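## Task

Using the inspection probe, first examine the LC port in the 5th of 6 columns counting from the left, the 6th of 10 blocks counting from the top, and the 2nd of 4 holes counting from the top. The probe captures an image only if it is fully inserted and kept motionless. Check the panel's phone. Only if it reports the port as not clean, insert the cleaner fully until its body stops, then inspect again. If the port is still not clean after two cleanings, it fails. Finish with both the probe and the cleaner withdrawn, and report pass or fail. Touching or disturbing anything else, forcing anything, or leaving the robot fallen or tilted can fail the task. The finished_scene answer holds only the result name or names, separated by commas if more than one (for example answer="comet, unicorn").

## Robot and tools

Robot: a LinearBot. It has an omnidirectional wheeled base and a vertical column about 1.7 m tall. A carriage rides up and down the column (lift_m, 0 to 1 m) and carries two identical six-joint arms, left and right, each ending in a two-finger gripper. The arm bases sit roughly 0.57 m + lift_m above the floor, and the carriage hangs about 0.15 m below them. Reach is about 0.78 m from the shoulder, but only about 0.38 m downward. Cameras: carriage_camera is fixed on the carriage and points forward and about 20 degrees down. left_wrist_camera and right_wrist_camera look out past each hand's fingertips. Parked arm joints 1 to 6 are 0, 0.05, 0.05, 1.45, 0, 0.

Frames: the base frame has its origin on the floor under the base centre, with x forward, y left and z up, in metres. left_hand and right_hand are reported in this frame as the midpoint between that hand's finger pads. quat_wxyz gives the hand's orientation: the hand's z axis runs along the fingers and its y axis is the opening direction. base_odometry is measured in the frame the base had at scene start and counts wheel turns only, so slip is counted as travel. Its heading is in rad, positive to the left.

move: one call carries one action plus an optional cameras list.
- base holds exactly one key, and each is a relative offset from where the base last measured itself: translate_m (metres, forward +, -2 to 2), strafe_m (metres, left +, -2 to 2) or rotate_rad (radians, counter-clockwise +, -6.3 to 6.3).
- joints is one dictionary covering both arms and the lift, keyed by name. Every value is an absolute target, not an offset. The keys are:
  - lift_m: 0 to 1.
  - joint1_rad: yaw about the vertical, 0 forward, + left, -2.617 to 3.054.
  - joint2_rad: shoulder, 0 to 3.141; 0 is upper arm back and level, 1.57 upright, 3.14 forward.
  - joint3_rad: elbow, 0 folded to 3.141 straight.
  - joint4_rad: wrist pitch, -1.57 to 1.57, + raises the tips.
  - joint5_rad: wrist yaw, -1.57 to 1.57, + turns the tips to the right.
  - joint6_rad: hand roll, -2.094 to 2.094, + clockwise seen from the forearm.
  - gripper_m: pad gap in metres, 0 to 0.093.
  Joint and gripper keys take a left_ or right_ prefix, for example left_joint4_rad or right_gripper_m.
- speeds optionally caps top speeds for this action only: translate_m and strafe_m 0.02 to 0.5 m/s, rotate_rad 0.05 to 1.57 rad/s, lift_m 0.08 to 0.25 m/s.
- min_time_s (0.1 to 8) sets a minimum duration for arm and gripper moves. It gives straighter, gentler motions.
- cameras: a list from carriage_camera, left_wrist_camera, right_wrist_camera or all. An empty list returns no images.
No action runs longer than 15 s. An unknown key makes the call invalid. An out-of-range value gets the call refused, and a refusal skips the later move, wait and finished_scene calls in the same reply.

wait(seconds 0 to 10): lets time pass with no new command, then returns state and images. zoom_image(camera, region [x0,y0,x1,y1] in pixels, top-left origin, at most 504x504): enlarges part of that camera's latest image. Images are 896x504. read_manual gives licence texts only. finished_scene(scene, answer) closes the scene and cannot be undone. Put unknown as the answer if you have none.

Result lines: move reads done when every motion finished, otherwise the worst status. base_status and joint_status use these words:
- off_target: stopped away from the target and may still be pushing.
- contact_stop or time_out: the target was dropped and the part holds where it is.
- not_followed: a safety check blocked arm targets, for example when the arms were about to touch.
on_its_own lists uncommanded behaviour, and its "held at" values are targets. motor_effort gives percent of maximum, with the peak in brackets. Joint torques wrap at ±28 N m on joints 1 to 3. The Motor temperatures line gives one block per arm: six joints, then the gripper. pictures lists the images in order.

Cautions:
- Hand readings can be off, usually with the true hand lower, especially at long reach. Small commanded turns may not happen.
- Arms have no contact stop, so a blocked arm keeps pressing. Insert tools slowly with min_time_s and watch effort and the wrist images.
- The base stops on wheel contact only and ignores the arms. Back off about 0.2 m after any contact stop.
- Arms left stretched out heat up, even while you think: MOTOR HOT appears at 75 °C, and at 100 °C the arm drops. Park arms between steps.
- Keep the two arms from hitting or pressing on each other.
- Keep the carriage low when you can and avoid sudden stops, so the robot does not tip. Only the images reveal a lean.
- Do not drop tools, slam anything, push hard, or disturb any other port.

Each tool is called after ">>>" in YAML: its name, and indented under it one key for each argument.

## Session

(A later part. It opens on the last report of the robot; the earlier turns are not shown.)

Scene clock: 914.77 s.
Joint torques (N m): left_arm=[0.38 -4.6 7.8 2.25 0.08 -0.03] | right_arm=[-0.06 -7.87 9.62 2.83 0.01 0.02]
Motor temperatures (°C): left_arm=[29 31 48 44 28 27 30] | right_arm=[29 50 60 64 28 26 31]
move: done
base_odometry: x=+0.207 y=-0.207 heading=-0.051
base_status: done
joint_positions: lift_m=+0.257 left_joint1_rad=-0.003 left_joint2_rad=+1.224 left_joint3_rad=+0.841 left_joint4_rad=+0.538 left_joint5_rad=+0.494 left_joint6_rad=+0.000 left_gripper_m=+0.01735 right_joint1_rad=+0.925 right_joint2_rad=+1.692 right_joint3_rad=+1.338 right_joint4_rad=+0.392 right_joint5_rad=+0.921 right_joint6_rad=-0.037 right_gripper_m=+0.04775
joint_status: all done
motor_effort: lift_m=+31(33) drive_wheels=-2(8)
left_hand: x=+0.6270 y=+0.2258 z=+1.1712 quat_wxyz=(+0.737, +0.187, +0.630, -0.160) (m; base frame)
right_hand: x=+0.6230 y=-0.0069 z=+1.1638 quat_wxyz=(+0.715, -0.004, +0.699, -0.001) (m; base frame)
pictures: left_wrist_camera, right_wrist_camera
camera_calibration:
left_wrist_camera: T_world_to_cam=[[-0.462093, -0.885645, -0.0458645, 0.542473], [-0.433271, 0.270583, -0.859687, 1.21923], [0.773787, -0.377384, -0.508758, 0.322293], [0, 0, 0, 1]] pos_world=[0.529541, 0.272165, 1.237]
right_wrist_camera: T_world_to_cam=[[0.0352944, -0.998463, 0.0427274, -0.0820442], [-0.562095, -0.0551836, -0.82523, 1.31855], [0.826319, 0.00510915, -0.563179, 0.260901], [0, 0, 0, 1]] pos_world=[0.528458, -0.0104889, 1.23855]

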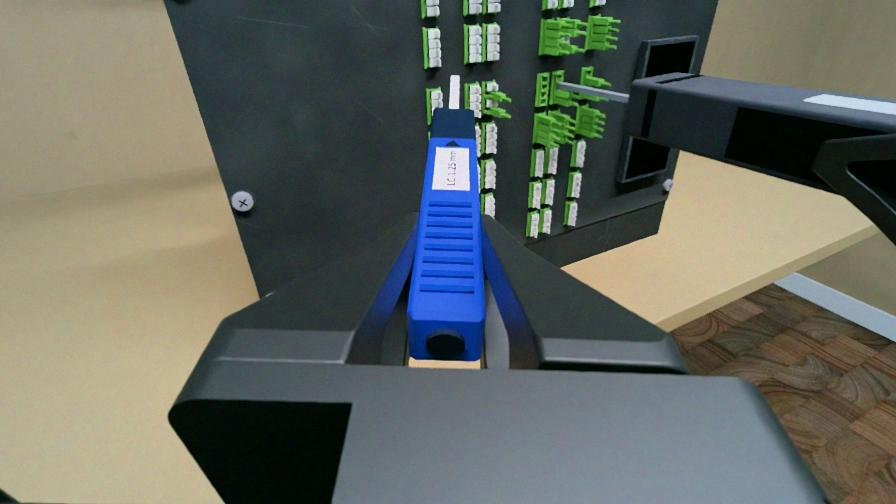

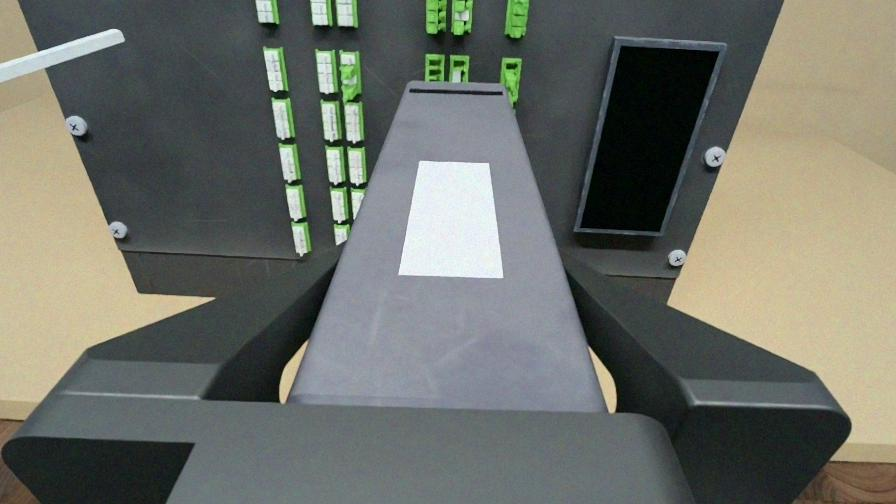

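>>> move:
  base: {"translate_m": 0.003}
  speeds: {"translate_m": 0.02}
  cameras: ["left_wrist_camera", "right_wrist_camera"]

>>> zoom_image:
  camera: "right_wrist_camera"
  region: [435, 45, 475, 85]

>>> zoom_image:
  camera: "left_wrist_camera"
  region: [530, 60, 580, 110]

Scene clock: 922.20 s.
Joint torques (N m): left_arm=[0.23 -4.67 7.83 2.27 0.09 -0.03] | right_arm=[-0.06 -7.88 9.59 2.82 0.02 0.02]
Motor temperatures (°C): left_arm=[29 31 48 44 28 27 30] | right_arm=[29 50 61 64 28 26 31]
move: done
base_odometry: x=+0.210 y=-0.207 heading=-0.052
base_status: done
joint_positions: lift_m=+0.257 left_joint1_rad=-0.003 left_joint2_rad=+1.224 left_joint3_rad=+0.841 left_joint4_rad=+0.539 left_joint5_rad=+0.494 left_joint6_rad=+0.000 left_gripper_m=+0.01735 right_joint1_rad=+0.925 right_joint2_rad=+1.692 right_joint3_rad=+1.338 right_joint4_rad=+0.392 right_joint5_rad=+0.921 right_joint6_rad=-0.037 right_gripper_m=+0.04775
joint_status: not commanded
motor_effort: lift_m=+30(34) drive_wheels=-2(8)
left_hand: x=+0.6270 y=+0.2258 z=+1.1714 quat_wxyz=(+0.737, +0.187, +0.630, -0.160) (m; base frame)
right_hand: x=+0.6230 y=-0.0069 z=+1.1639 quat_wxyz=(+0.715, -0.004, +0.699, -0.001) (m; base frame)
pictures: left_wrist_camera, right_wrist_camera
camera_calibration:
left_wrist_camera: T_world_to_cam=[[-0.462037, -0.885646, -0.0464041, 0.543068], [-0.43227, 0.270584, -0.86019, 1.21936], [0.77438, -0.377381, -0.507858, 0.320995], [0, 0, 0, 1]] pos_world=[0.529437, 0.272165, 1.2371]
right_wrist_camera: T_world_to_cam=[[0.0353399, -0.998473, 0.0424568, -0.0817339], [-0.561909, -0.0549843, -0.825369, 1.31865], [0.826443, 0.00531156, -0.562995, 0.260748], [0, 0, 0, 1]] pos_world=[0.528358, -0.0104889, 1.23864]

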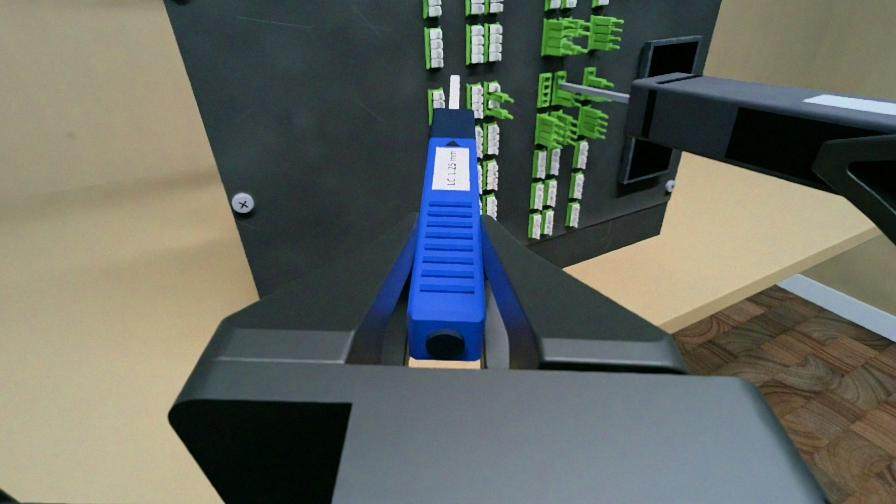

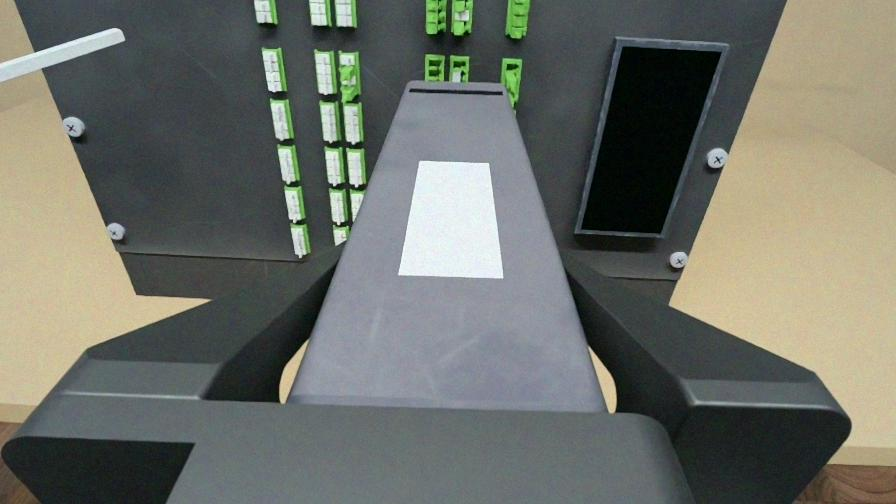

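Scaled by 12.600 from the camera's 896x504 image, which has a finer 1280x720 frame.

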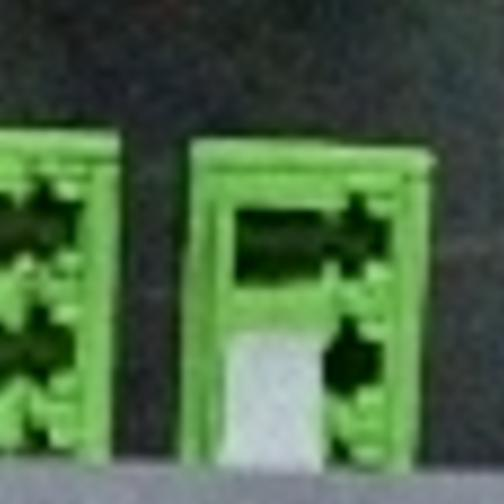

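Scaled by 10.080 from the camera's 896x504 image, which has a finer 1280x720 frame.

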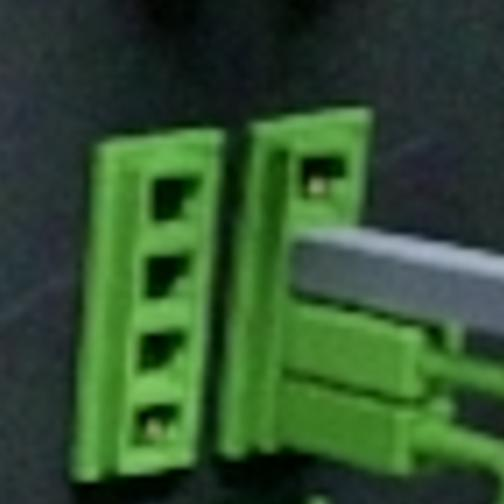

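>>> move:
  base: {"translate_m": 0.004}
  speeds: {"translate_m": 0.02}
  cameras: ["left_wrist_camera", "right_wrist_camera"]

>>> zoom_image:
  camera: "right_wrist_camera"
  region: [435, 45, 475, 85]

>>> zoom_image:
  camera: "left_wrist_camera"
  region: [530, 60, 580, 110]

Scene clock: 928.67 s.
Joint torques (N m): left_arm=[0.38 -4.71 7.77 2.25 0.07 -0.02] | right_arm=[-0.06 -7.86 9.62 2.83 0.01 0.02]
Motor temperatures (°C): left_arm=[29 31 48 44 28 27 30] | right_arm=[29 50 61 64 28 26 31]
move: done
base_odometry: x=+0.214 y=-0.208 heading=-0.052
base_status: done
joint_positions: lift_m=+0.257 left_joint1_rad=-0.003 left_joint2_rad=+1.224 left_joint3_rad=+0.841 left_joint4_rad=+0.539 left_joint5_rad=+0.494 left_joint6_rad=+0.000 left_gripper_m=+0.01735 right_joint1_rad=+0.925 right_joint2_rad=+1.692 right_joint3_rad=+1.338 right_joint4_rad=+0.392 right_joint5_rad=+0.922 right_joint6_rad=-0.037 right_gripper_m=+0.04775
joint_status: not commanded
motor_effort: lift_m=+30(34) drive_wheels=-4(9)
left_hand: x=+0.6270 y=+0.2258 z=+1.1713 quat_wxyz=(+0.737, +0.187, +0.630, -0.160) (m; base frame)
right_hand: x=+0.6230 y=-0.0070 z=+1.1638 quat_wxyz=(+0.715, -0.003, +0.699, -0.001) (m; base frame)
pictures: left_wrist_camera, right_wrist_camera
camera_calibration:
left_wrist_camera: T_world_to_cam=[[-0.462063, -0.885641, -0.0462385, 0.542876], [-0.432596, 0.270598, -0.860022, 1.21932], [0.774182, -0.377382, -0.508158, 0.321471], [0, 0, 0, 1]] pos_world=[0.529438, 0.272165, 1.2371]
right_wrist_camera: T_world_to_cam=[[0.0345739, -0.998504, 0.0423648, -0.0813179], [-0.562137, -0.0544782, -0.825248, 1.31859], [0.826321, 0.0047172, -0.563179, 0.260899], [0, 0, 0, 1]] pos_world=[0.528455, -0.0105924, 1.23854]

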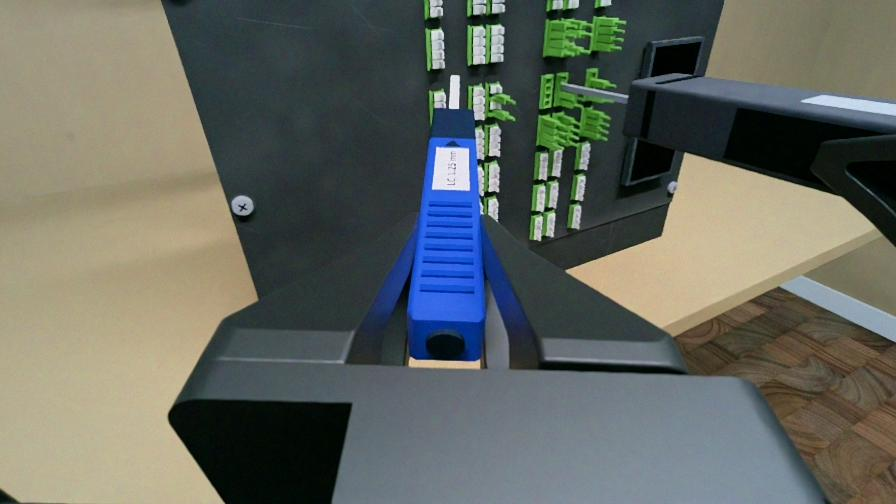

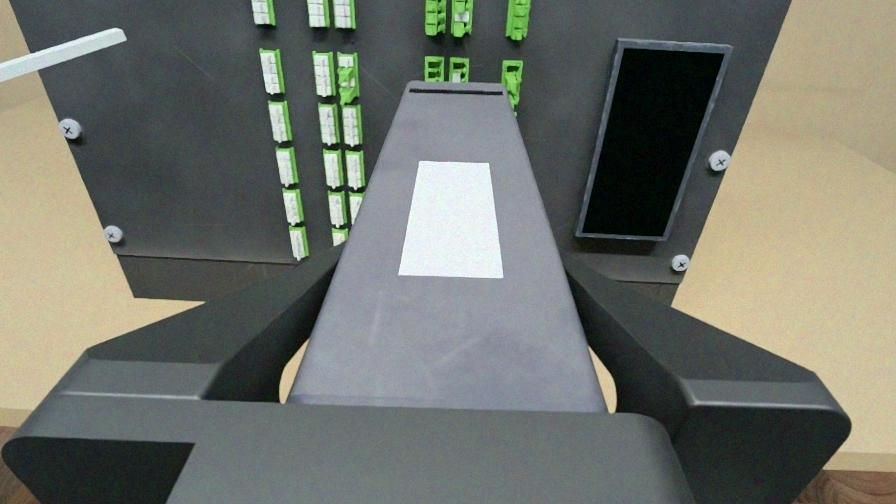

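Scaled by 12.600 from the camera's 896x504 image, which has a finer 1280x720 frame.

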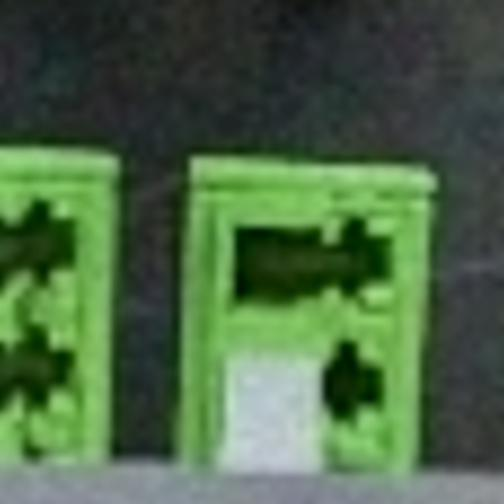

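Scaled by 10.080 from the camera's 896x504 image, which has a finer 1280x720 frame.

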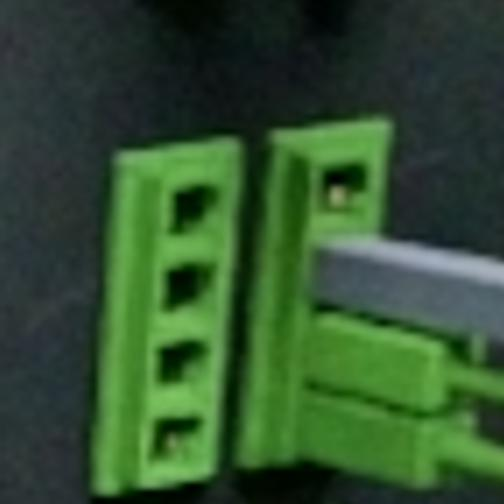

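>>> move:
  base: {"translate_m": 0.003}
  speeds: {"translate_m": 0.02}
  cameras: ["right_wrist_camera"]

>>> zoom_image:
  camera: "right_wrist_camera"
  region: [435, 45, 475, 85]

Scene clock: 933.23 s.
Joint torques (N m): left_arm=[0.27 -4.59 7.77 2.28 0.07 -0.02] | right_arm=[-0.43 -7.92 9.61 2.83 -0.02 0.01]
Motor temperatures (°C): left_arm=[29 31 48 44 28 27 30] | right_arm=[29 50 61 64 28 26 31]
move: done
base_odometry: x=+0.217 y=-0.208 heading=-0.052
base_status: done
joint_positions: lift_m=+0.257 left_joint1_rad=-0.003 left_joint2_rad=+1.224 left_joint3_rad=+0.841 left_joint4_rad=+0.539 left_joint5_rad=+0.494 left_joint6_rad=+0.000 left_gripper_m=+0.01735 right_joint1_rad=+0.928 right_joint2_rad=+1.692 right_joint3_rad=+1.338 right_joint4_rad=+0.392 right_joint5_rad=+0.926 right_joint6_rad=-0.036 right_gripper_m=+0.04775
joint_status: not commanded
motor_effort: lift_m=+32(34) drive_wheels=-3(9)
left_hand: x=+0.6270 y=+0.2258 z=+1.1713 quat_wxyz=(+0.737, +0.187, +0.630, -0.160) (m; base frame)
right_hand: x=+0.6221 y=-0.0064 z=+1.1638 quat_wxyz=(+0.715, -0.003, +0.699, -0.001) (m; base frame)
pictures: right_wrist_camera
camera_calibration:
right_wrist_camera: T_world_to_cam=[[0.0342019, -0.998527, 0.0421307, -0.0801036], [-0.562457, -0.054077, -0.825056, 1.31806], [0.826119, 0.00452179, -0.563478, 0.262113], [0, 0, 0, 1]] pos_world=[0.527554, -0.00989425, 1.23854]

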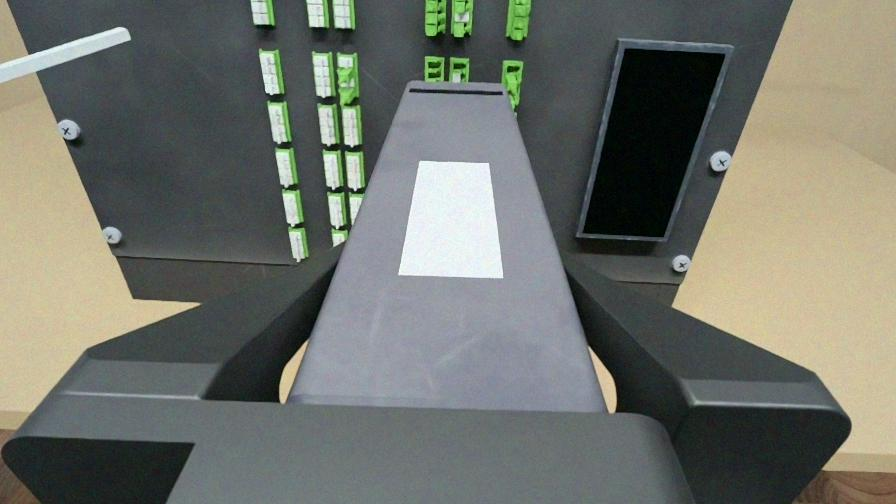

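Scaled by 12.600 from the camera's 896x504 image, which has a finer 1280x720 frame.

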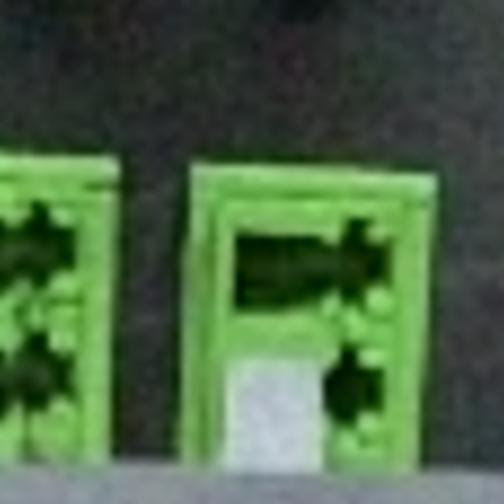

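>>> wait:
  seconds: 1
  cameras: ["right_wrist_camera", "carriage_camera"]

>>> zoom_image:
  camera: "right_wrist_camera"
  region: [560, 20, 760, 260]

Scene clock: 939.53 s.
Joint torques (N m): left_arm=[0.25 -4.72 7.84 2.25 0.07 -0.03] | right_arm=[-0.42 -7.88 9.61 2.84 -0.04 0.01]
Motor temperatures (°C): left_arm=[29 31 48 44 28 27 30] | right_arm=[29 50 61 64 28 26 31]
base_odometry: x=+0.217 y=-0.208 heading=-0.052
base_status: done
joint_positions: lift_m=+0.257 left_joint1_rad=-0.003 left_joint2_rad=+1.224 left_joint3_rad=+0.841 left_joint4_rad=+0.539 left_joint5_rad=+0.494 left_joint6_rad=+0.000 left_gripper_m=+0.01735 right_joint1_rad=+0.928 right_joint2_rad=+1.692 right_joint3_rad=+1.338 right_joint4_rad=+0.392 right_joint5_rad=+0.926 right_joint6_rad=-0.036 right_gripper_m=+0.04775
joint_status: not commanded
motor_effort: lift_m=+32(34) drive_wheels=+3(9)
left_hand: x=+0.6270 y=+0.2258 z=+1.1713 quat_wxyz=(+0.737, +0.187, +0.630, -0.160) (m; base frame)
right_hand: x=+0.6221 y=-0.0064 z=+1.1638 quat_wxyz=(+0.715, -0.003, +0.699, -0.001) (m; base frame)
wait: 1.00 s; at rest from the start
pictures: carriage_camera, right_wrist_camera
camera_calibration:
carriage_camera: T_world_to_cam=[[0.0437792, -0.998787, 0.0225464, -0.0322835], [-0.363853, -0.0369585, -0.930723, 1.20005], [0.930427, 0.0325427, -0.365029, 0.314114], [0, 0, 0, 1]] pos_world=[0.145796, 0.00188573, 1.23231]
right_wrist_camera: T_world_to_cam=[[0.0342019, -0.998527, 0.0421307, -0.0801036], [-0.562457, -0.054077, -0.825056, 1.31806], [0.826119, 0.00452179, -0.563478, 0.262113], [0, 0, 0, 1]] pos_world=[0.527554, -0.00989425, 1.23854]

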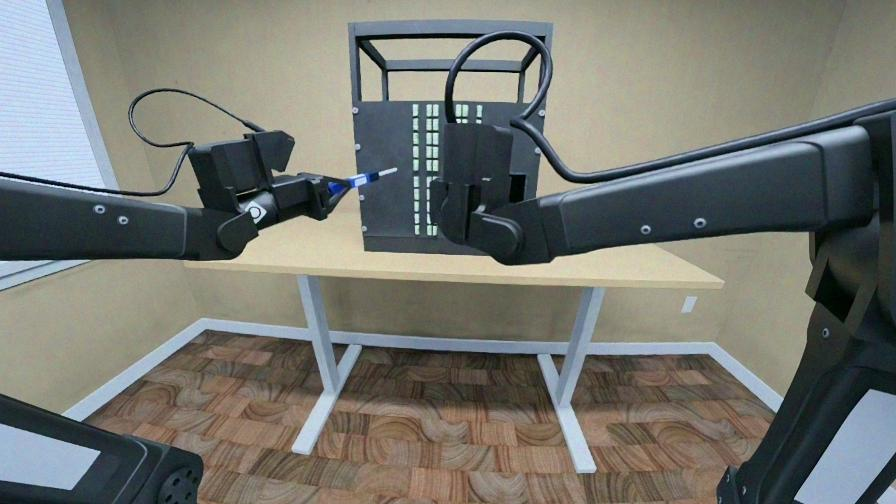

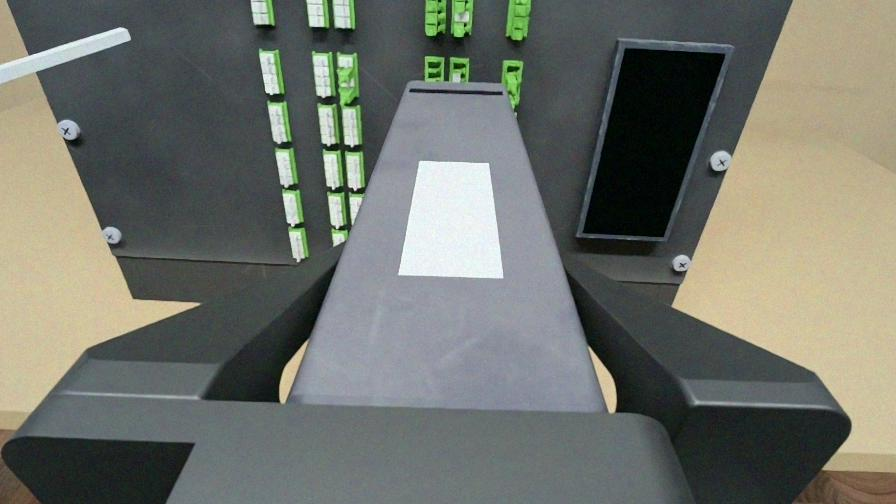

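Scaled by 2.100 from the camera's 896x504 image, which has a finer 1280x720 frame.

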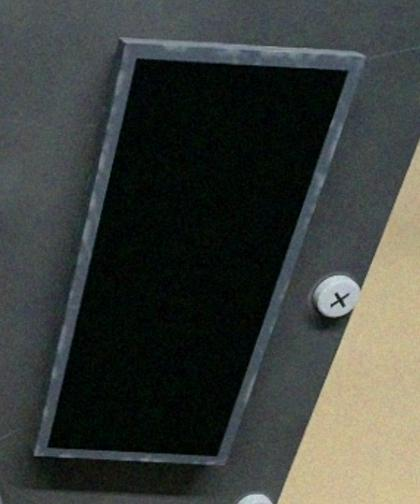

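>>> wait:
  seconds: 0.1
  cameras: ["left_wrist_camera", "right_wrist_camera"]

>>> zoom_image:
  camera: "left_wrist_camera"
  region: [530, 50, 610, 120]

>>> zoom_image:
  camera: "right_wrist_camera"
  region: [425, 50, 485, 90]

Scene clock: 948.40 s.
Joint torques (N m): left_arm=[0.25 -4.68 7.86 2.26 0.08 -0.02] | right_arm=[-0.36 -7.92 9.62 2.84 -0.04 0.02]
Motor temperatures (°C): left_arm=[29 31 48 44 28 27 30] | right_arm=[29 50 61 64 28 26 31]
base_odometry: x=+0.217 y=-0.208 heading=-0.052
base_status: done
joint_positions: lift_m=+0.257 left_joint1_rad=-0.003 left_joint2_rad=+1.224 left_joint3_rad=+0.841 left_joint4_rad=+0.539 left_joint5_rad=+0.494 left_joint6_rad=+0.000 left_gripper_m=+0.01735 right_joint1_rad=+0.928 right_joint2_rad=+1.692 right_joint3_rad=+1.338 right_joint4_rad=+0.392 right_joint5_rad=+0.926 right_joint6_rad=-0.036 right_gripper_m=+0.04775
joint_status: not commanded
motor_effort: lift_m=+33(34) drive_wheels=+3(9)
left_hand: x=+0.6270 y=+0.2258 z=+1.1713 quat_wxyz=(+0.737, +0.187, +0.630, -0.160) (m; base frame)
right_hand: x=+0.6221 y=-0.0064 z=+1.1638 quat_wxyz=(+0.715, -0.003, +0.699, -0.001) (m; base frame)
wait: 0.10 s; at rest from the start
pictures: left_wrist_camera, right_wrist_camera
camera_calibration:
left_wrist_camera: T_world_to_cam=[[-0.462063, -0.885641, -0.0462385, 0.542876], [-0.432596, 0.270598, -0.860022, 1.21932], [0.774182, -0.377382, -0.508158, 0.321471], [0, 0, 0, 1]] pos_world=[0.529438, 0.272165, 1.2371]
right_wrist_camera: T_world_to_cam=[[0.0342019, -0.998527, 0.0421307, -0.0801036], [-0.562457, -0.054077, -0.825056, 1.31806], [0.826119, 0.00452179, -0.563478, 0.262113], [0, 0, 0, 1]] pos_world=[0.527554, -0.00989425, 1.23854]

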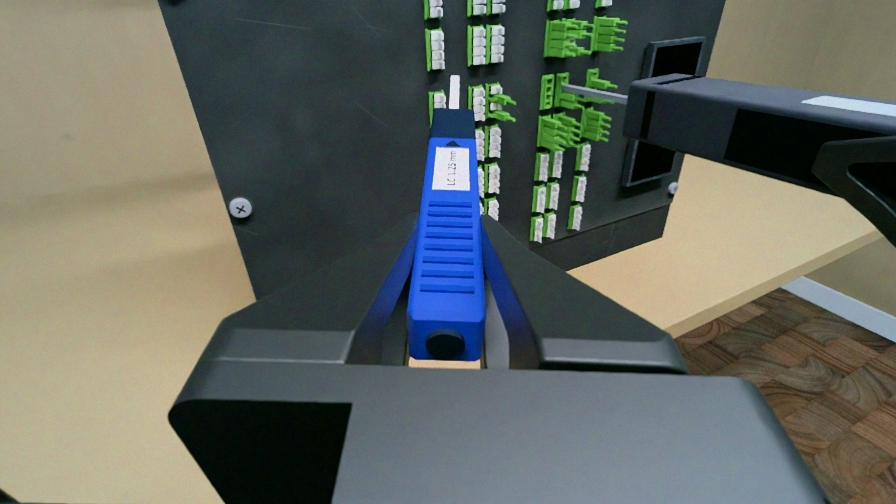

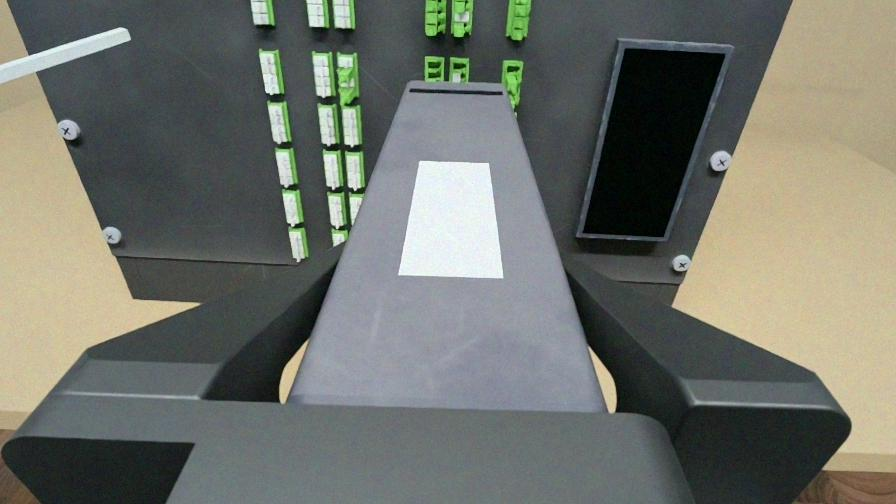

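Scaled by 6.300 from the camera's 896x504 image, which has a finer 1280x720 frame.

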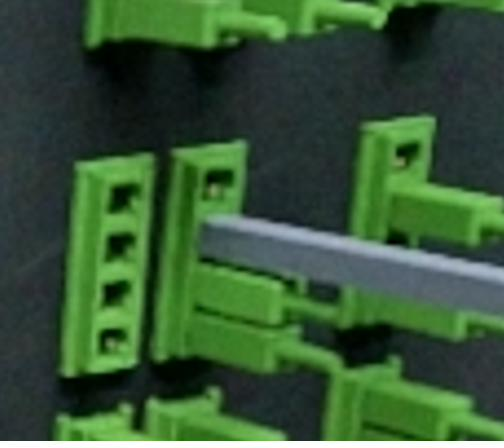

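Scaled by 8.400 from the camera's 896x504 image, which has a finer 1280x720 frame.

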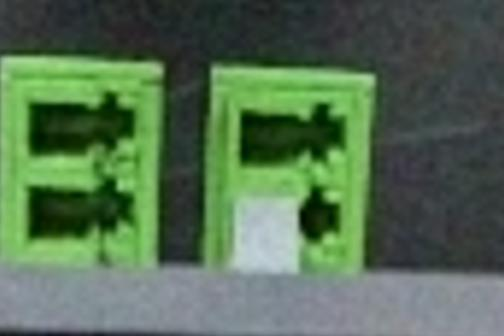

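>>> zoom_image:
  camera: "left_wrist_camera"
  region: [555, 65, 640, 125]

>>> zoom_image:
  camera: "left_wrist_camera"
  region: [530, 0, 650, 160]

Scaled by 5.929 from the camera's 896x504 image, which has a finer 1280x720 frame.

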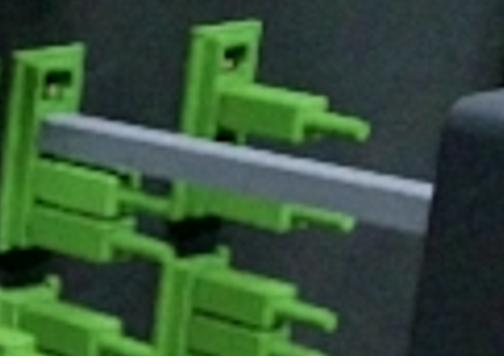

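Scaled by 3.150 from the camera's 896x504 image, which has a finer 1280x720 frame.

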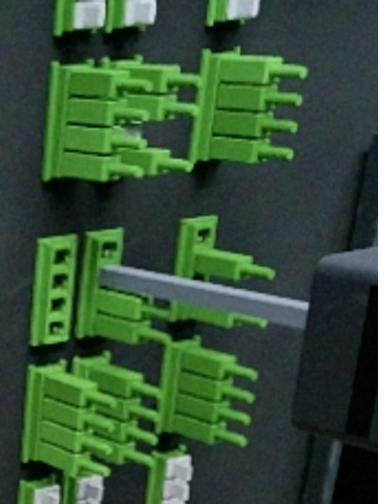

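>>> move:
  base: {"translate_m": 0.001}
  speeds: {"translate_m": 0.02}
  cameras: ["left_wrist_camera", "right_wrist_camera"]

>>> zoom_image:
  camera: "right_wrist_camera"
  region: [435, 45, 475, 85]

Scene clock: 975.70 s.
Joint torques (N m): left_arm=[0.4 -4.72 7.87 2.29 0.09 -0.03] | right_arm=[-0.64 -7.98 9.61 2.82 -0.07 0.01]
Motor temperatures (°C): left_arm=[29 31 48 44 28 27 30] | right_arm=[29 51 62 64 28 26 31]
move: done
base_odometry: x=+0.218 y=-0.208 heading=-0.053
base_status: done
joint_positions: lift_m=+0.257 left_joint1_rad=-0.003 left_joint2_rad=+1.224 left_joint3_rad=+0.841 left_joint4_rad=+0.538 left_joint5_rad=+0.494 left_joint6_rad=+0.000 left_gripper_m=+0.01735 right_joint1_rad=+0.931 right_joint2_rad=+1.692 right_joint3_rad=+1.338 right_joint4_rad=+0.392 right_joint5_rad=+0.929 right_joint6_rad=-0.036 right_gripper_m=+0.04775
joint_status: not commanded
motor_effort: lift_m=+30(33) drive_wheels=+2(9)
left_hand: x=+0.6270 y=+0.2258 z=+1.1712 quat_wxyz=(+0.737, +0.187, +0.630, -0.160) (m; base frame)
right_hand: x=+0.6212 y=-0.0057 z=+1.1637 quat_wxyz=(+0.715, -0.003, +0.699, -0.001) (m; base frame)
pictures: left_wrist_camera, right_wrist_camera
camera_calibration:
left_wrist_camera: T_world_to_cam=[[-0.462087, -0.885637, -0.046069, 0.54272], [-0.432924, 0.270609, -0.859853, 1.21924], [0.773985, -0.377383, -0.508458, 0.321818], [0, 0, 0, 1]] pos_world=[0.52954, 0.272165, 1.237]
right_wrist_camera: T_world_to_cam=[[0.0342085, -0.998542, 0.0417665, -0.0790265], [-0.562572, -0.0537804, -0.824997, 1.31757], [0.82604, 0.0047253, -0.563591, 0.263037], [0, 0, 0, 1]] pos_world=[0.526654, -0.00929458, 1.23854]

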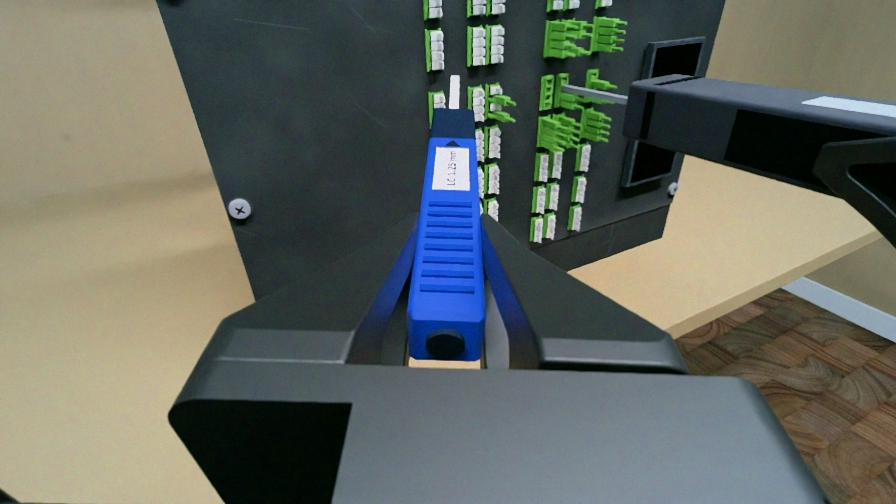

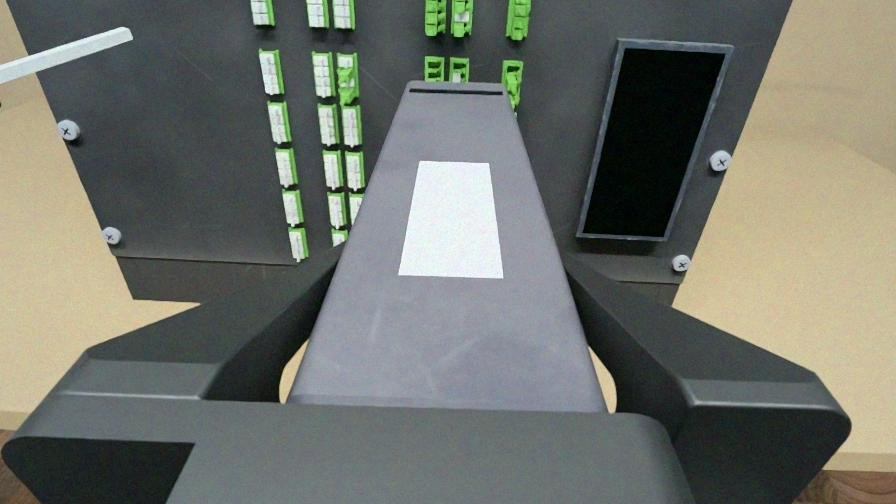

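Scaled by 12.600 from the camera's 896x504 image, which has a finer 1280x720 frame.

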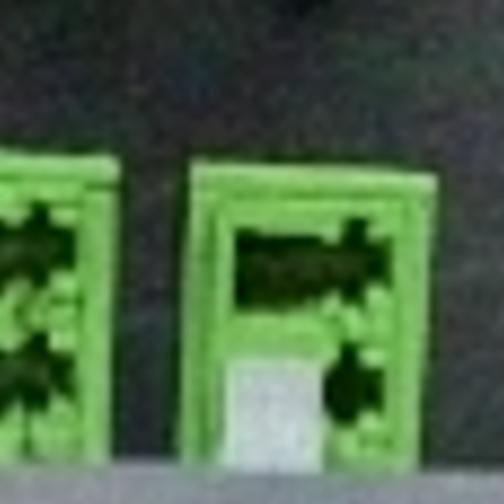

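>>> wait:
  seconds: 2
  cameras: ["right_wrist_camera"]

Scene clock: 982.77 s.
Joint torques (N m): left_arm=[0.25 -4.74 7.83 2.27 0.07 -0.02] | right_arm=[-0.65 -7.92 9.61 2.83 -0.06 0.01]
Motor temperatures (°C): left_arm=[29 31 48 44 28 27 30] | right_arm=[29 51 62 64 28 26 31]
base_odometry: x=+0.218 y=-0.208 heading=-0.053
base_status: done
joint_positions: lift_m=+0.257 left_joint1_rad=-0.003 left_joint2_rad=+1.224 left_joint3_rad=+0.841 left_joint4_rad=+0.538 left_joint5_rad=+0.494 left_joint6_rad=+0.000 left_gripper_m=+0.01735 right_joint1_rad=+0.931 right_joint2_rad=+1.692 right_joint3_rad=+1.338 right_joint4_rad=+0.392 right_joint5_rad=+0.929 right_joint6_rad=-0.036 right_gripper_m=+0.04775
joint_status: not commanded
motor_effort: lift_m=+34(33) drive_wheels=+2(9)
left_hand: x=+0.6270 y=+0.2258 z=+1.1712 quat_wxyz=(+0.737, +0.187, +0.630, -0.160) (m; base frame)
right_hand: x=+0.6212 y=-0.0057 z=+1.1637 quat_wxyz=(+0.715, -0.003, +0.699, -0.001) (m; base frame)
wait: 2.00 s; at rest from the start
pictures: right_wrist_camera
camera_calibration:
right_wrist_camera: T_world_to_cam=[[0.0342085, -0.998542, 0.0417665, -0.0790265], [-0.562572, -0.0537804, -0.824997, 1.31757], [0.82604, 0.0047253, -0.563591, 0.263037], [0, 0, 0, 1]] pos_world=[0.526654, -0.00929458, 1.23854]

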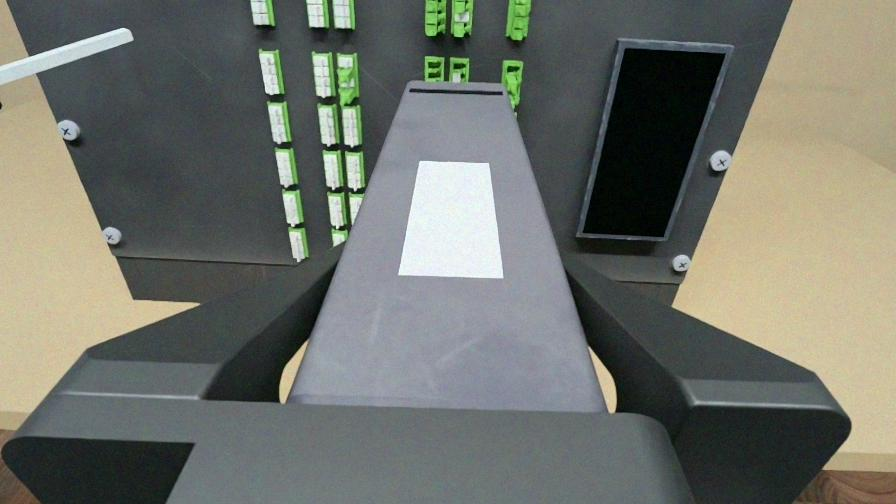

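>>> move:
  joints: {"lift_m": 0.2567}
  cameras: ["right_wrist_camera"]

>>> zoom_image:
  camera: "right_wrist_camera"
  region: [435, 45, 475, 85]

Scene clock: 995.07 s.
Joint torques (N m): left_arm=[0.28 -4.7 7.75 2.26 0.08 -0.01] | right_arm=[-0.62 -7.95 9.58 2.83 -0.06 0]
Motor temperatures (°C): left_arm=[29 31 48 44 28 27 30] | right_arm=[29 51 62 64 28 26 31]
move: done
base_odometry: x=+0.218 y=-0.208 heading=-0.053
base_status: not commanded
joint_positions: lift_m=+0.257 left_joint1_rad=-0.003 left_joint2_rad=+1.224 left_joint3_rad=+0.841 left_joint4_rad=+0.538 left_joint5_rad=+0.494 left_joint6_rad=+0.000 left_gripper_m=+0.01735 right_joint1_rad=+0.931 right_joint2_rad=+1.692 right_joint3_rad=+1.338 right_joint4_rad=+0.392 right_joint5_rad=+0.929 right_joint6_rad=-0.036 right_gripper_m=+0.04775
joint_status: all done
motor_effort: lift_m=+25(35) drive_wheels=+2(2)
left_hand: x=+0.6270 y=+0.2258 z=+1.1710 quat_wxyz=(+0.737, +0.187, +0.630, -0.160) (m; base frame)
right_hand: x=+0.6212 y=-0.0057 z=+1.1635 quat_wxyz=(+0.715, -0.003, +0.699, -0.001) (m; base frame)
pictures: right_wrist_camera
camera_calibration:
right_wrist_camera: T_world_to_cam=[[0.0341964, -0.998557, 0.0414148, -0.0785733], [-0.562344, -0.0534817, -0.825172, 1.31745], [0.826196, 0.0049285, -0.563362, 0.262642], [0, 0, 0, 1]] pos_world=[0.526553, -0.00929493, 1.23834]

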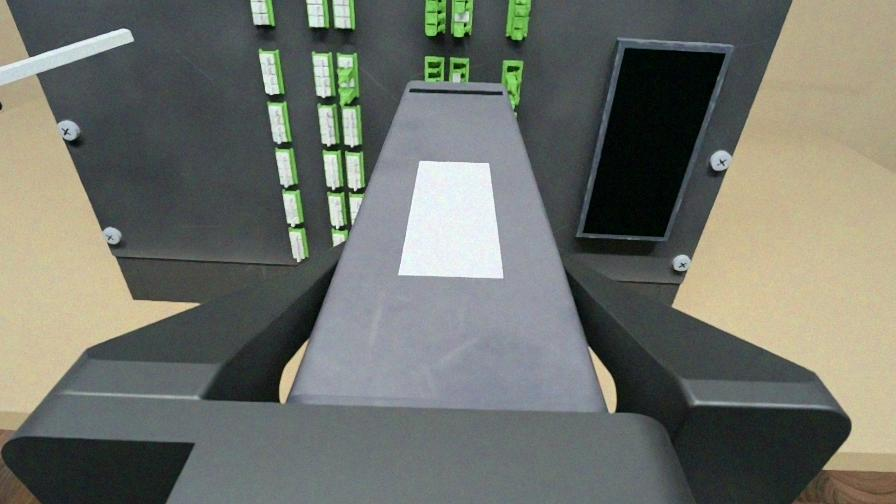

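Scaled by 12.600 from the camera's 896x504 image, which has a finer 1280x720 frame.

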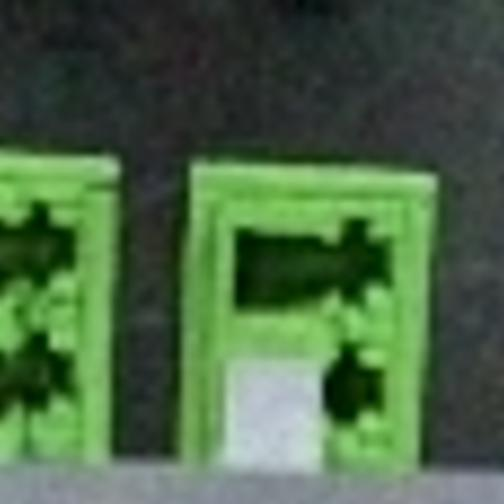

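>>> zoom_image:
  camera: "right_wrist_camera"
  region: [560, 20, 760, 260]

>>> zoom_image:
  camera: "right_wrist_camera"
  region: [380, 40, 530, 140]

Scaled by 2.100 from the camera's 896x504 image, which has a finer 1280x720 frame.

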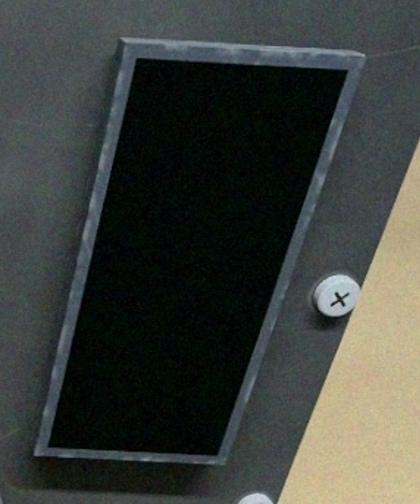

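Scaled by 3.360 from the camera's 896x504 image, which has a finer 1280x720 frame.

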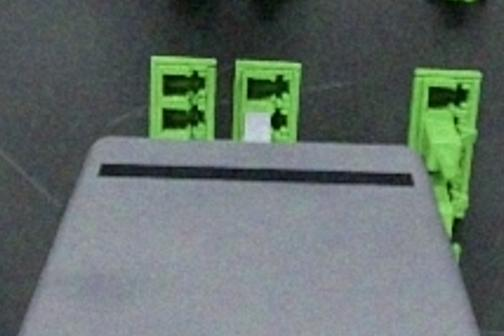

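>>> move:
  base: {"translate_m": 0.0015}
  speeds: {"translate_m": 0.02}
  cameras: ["left_wrist_camera", "right_wrist_camera"]

>>> zoom_image:
  camera: "right_wrist_camera"
  region: [435, 45, 475, 85]

>>> zoom_image:
  camera: "left_wrist_camera"
  region: [535, 60, 585, 110]

Scene clock: 1005.27 s.
Joint torques (N m): left_arm=[0.23 -4.66 7.84 2.29 0.08 -0.03] | right_arm=[-0.81 -7.92 9.61 2.82 -0.1 0.01]
Motor temperatures (°C): left_arm=[29 31 48 44 28 27 30] | right_arm=[29 51 62 64 28 26 31]
move: done
base_odometry: x=+0.219 y=-0.209 heading=-0.053
base_status: done
joint_positions: lift_m=+0.257 left_joint1_rad=-0.003 left_joint2_rad=+1.224 left_joint3_rad=+0.841 left_joint4_rad=+0.538 left_joint5_rad=+0.494 left_joint6_rad=+0.000 left_gripper_m=+0.01735 right_joint1_rad=+0.933 right_joint2_rad=+1.692 right_joint3_rad=+1.338 right_joint4_rad=+0.392 right_joint5_rad=+0.931 right_joint6_rad=-0.036 right_gripper_m=+0.04775
joint_status: not commanded
motor_effort: lift_m=+33(34) drive_wheels=+2(9)
left_hand: x=+0.6270 y=+0.2258 z=+1.1709 quat_wxyz=(+0.737, +0.187, +0.630, -0.160) (m; base frame)
right_hand: x=+0.6208 y=-0.0056 z=+1.1636 quat_wxyz=(+0.715, -0.002, +0.699, -0.001) (m; base frame)
pictures: left_wrist_camera, right_wrist_camera
camera_calibration:
left_wrist_camera: T_world_to_cam=[[-0.462093, -0.885645, -0.0458645, 0.542459], [-0.433271, 0.270583, -0.859687, 1.21897], [0.773787, -0.377384, -0.508758, 0.322141], [0, 0, 0, 1]] pos_world=[0.529541, 0.272165, 1.2367]
right_wrist_camera: T_world_to_cam=[[0.0331108, -0.998608, 0.041058, -0.0773554], [-0.56229, -0.0525748, -0.825267, 1.31739], [0.826277, 0.00423876, -0.563248, 0.262703], [0, 0, 0, 1]] pos_world=[0.526249, -0.00909997, 1.23834]

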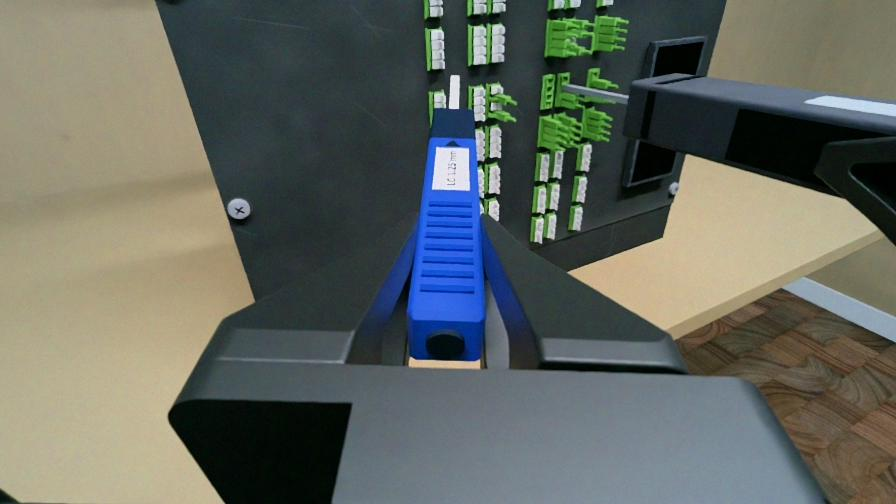

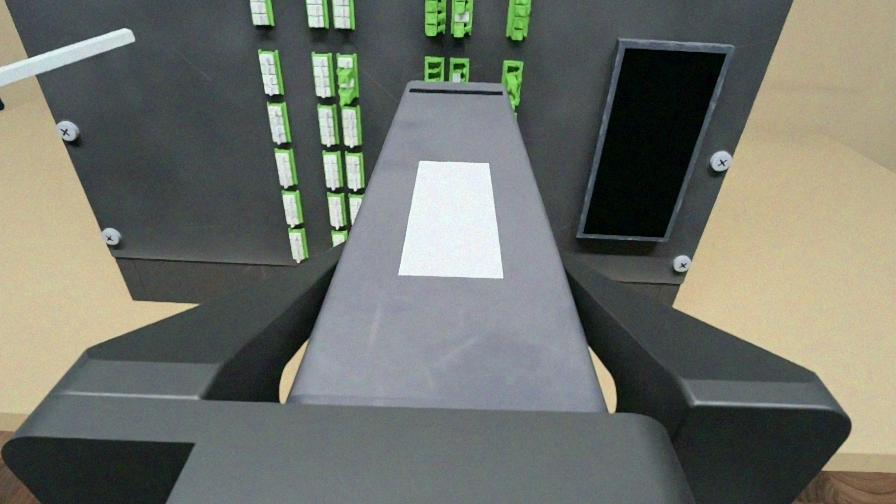

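Scaled by 12.600 from the camera's 896x504 image, which has a finer 1280x720 frame.

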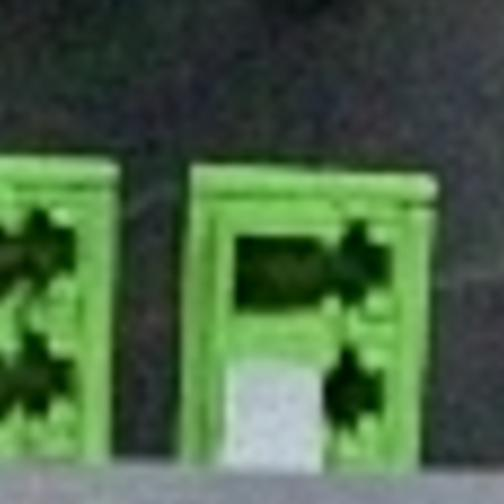

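Scaled by 10.080 from the camera's 896x504 image, which has a finer 1280x720 frame.

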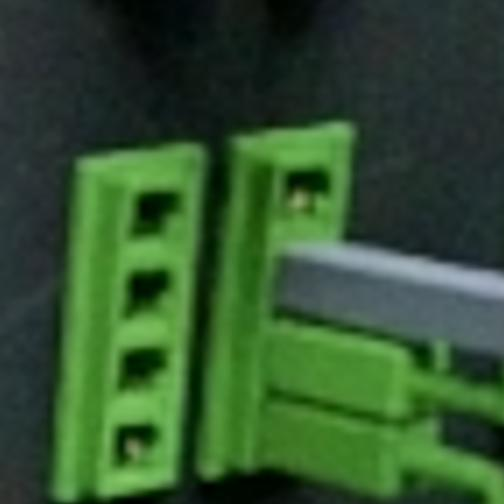

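>>> move:
  base: {"translate_m": 0.002}
  speeds: {"translate_m": 0.02}
  cameras: ["right_wrist_camera"]

>>> zoom_image:
  camera: "right_wrist_camera"
  region: [435, 45, 475, 85]

Scene clock: 1045.10 s.
Joint torques (N m): left_arm=[0.25 -4.86 7.79 2.24 0.08 -0.02] | right_arm=[-1.1 -7.86 9.61 2.82 -0.15 -0.01]
Motor temperatures (°C): left_arm=[29 31 48 44 28 27 30] | right_arm=[29 51 63 64 28 26 31]
move: done
base_odometry: x=+0.221 y=-0.209 heading=-0.053
base_status: done
joint_positions: lift_m=+0.257 left_joint1_rad=-0.003 left_joint2_rad=+1.224 left_joint3_rad=+0.841 left_joint4_rad=+0.538 left_joint5_rad=+0.494 left_joint6_rad=+0.000 left_gripper_m=+0.01735 right_joint1_rad=+0.936 right_joint2_rad=+1.692 right_joint3_rad=+1.338 right_joint4_rad=+0.392 right_joint5_rad=+0.935 right_joint6_rad=-0.035 right_gripper_m=+0.04775
joint_status: not commanded
motor_effort: lift_m=+30(33) drive_wheels=+2(9)
left_hand: x=+0.6270 y=+0.2258 z=+1.1709 quat_wxyz=(+0.737, +0.187, +0.630, -0.160) (m; base frame)
right_hand: x=+0.6197 y=-0.0048 z=+1.1636 quat_wxyz=(+0.715, -0.002, +0.699, -0.001) (m; base frame)
pictures: right_wrist_camera
camera_calibration:
right_wrist_camera: T_world_to_cam=[[0.032785, -0.998668, 0.0398333, -0.0749319], [-0.562425, -0.05138, -0.82525, 1.3168], [0.826198, 0.00465254, -0.563361, 0.263874], [0, 0, 0, 1]] pos_world=[0.525048, -0.00840256, 1.23833]

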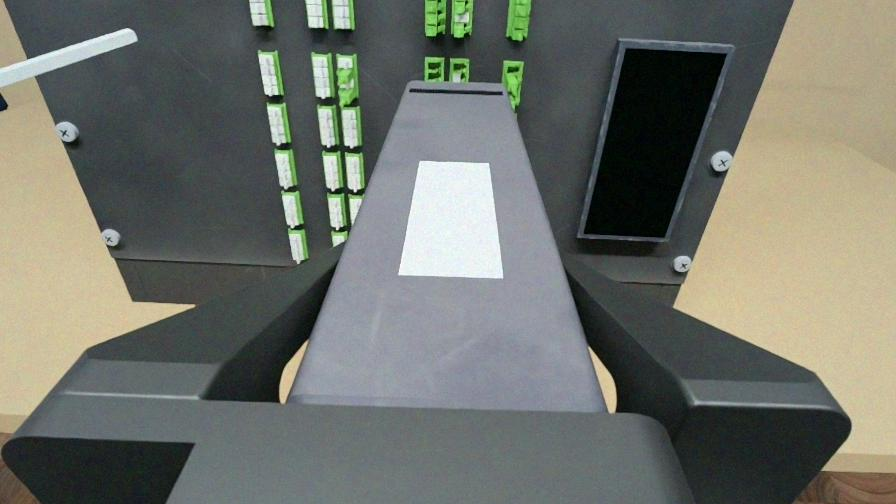

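Scaled by 12.600 from the camera's 896x504 image, which has a finer 1280x720 frame.

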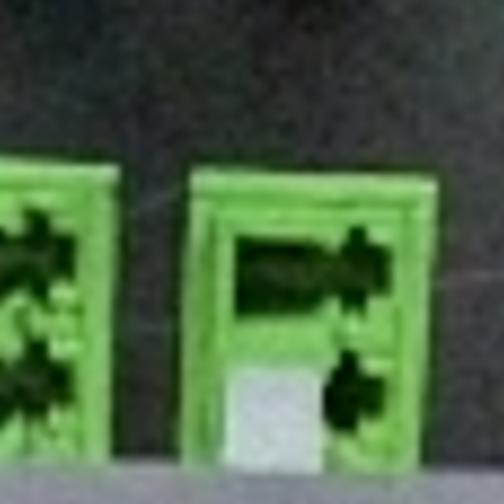

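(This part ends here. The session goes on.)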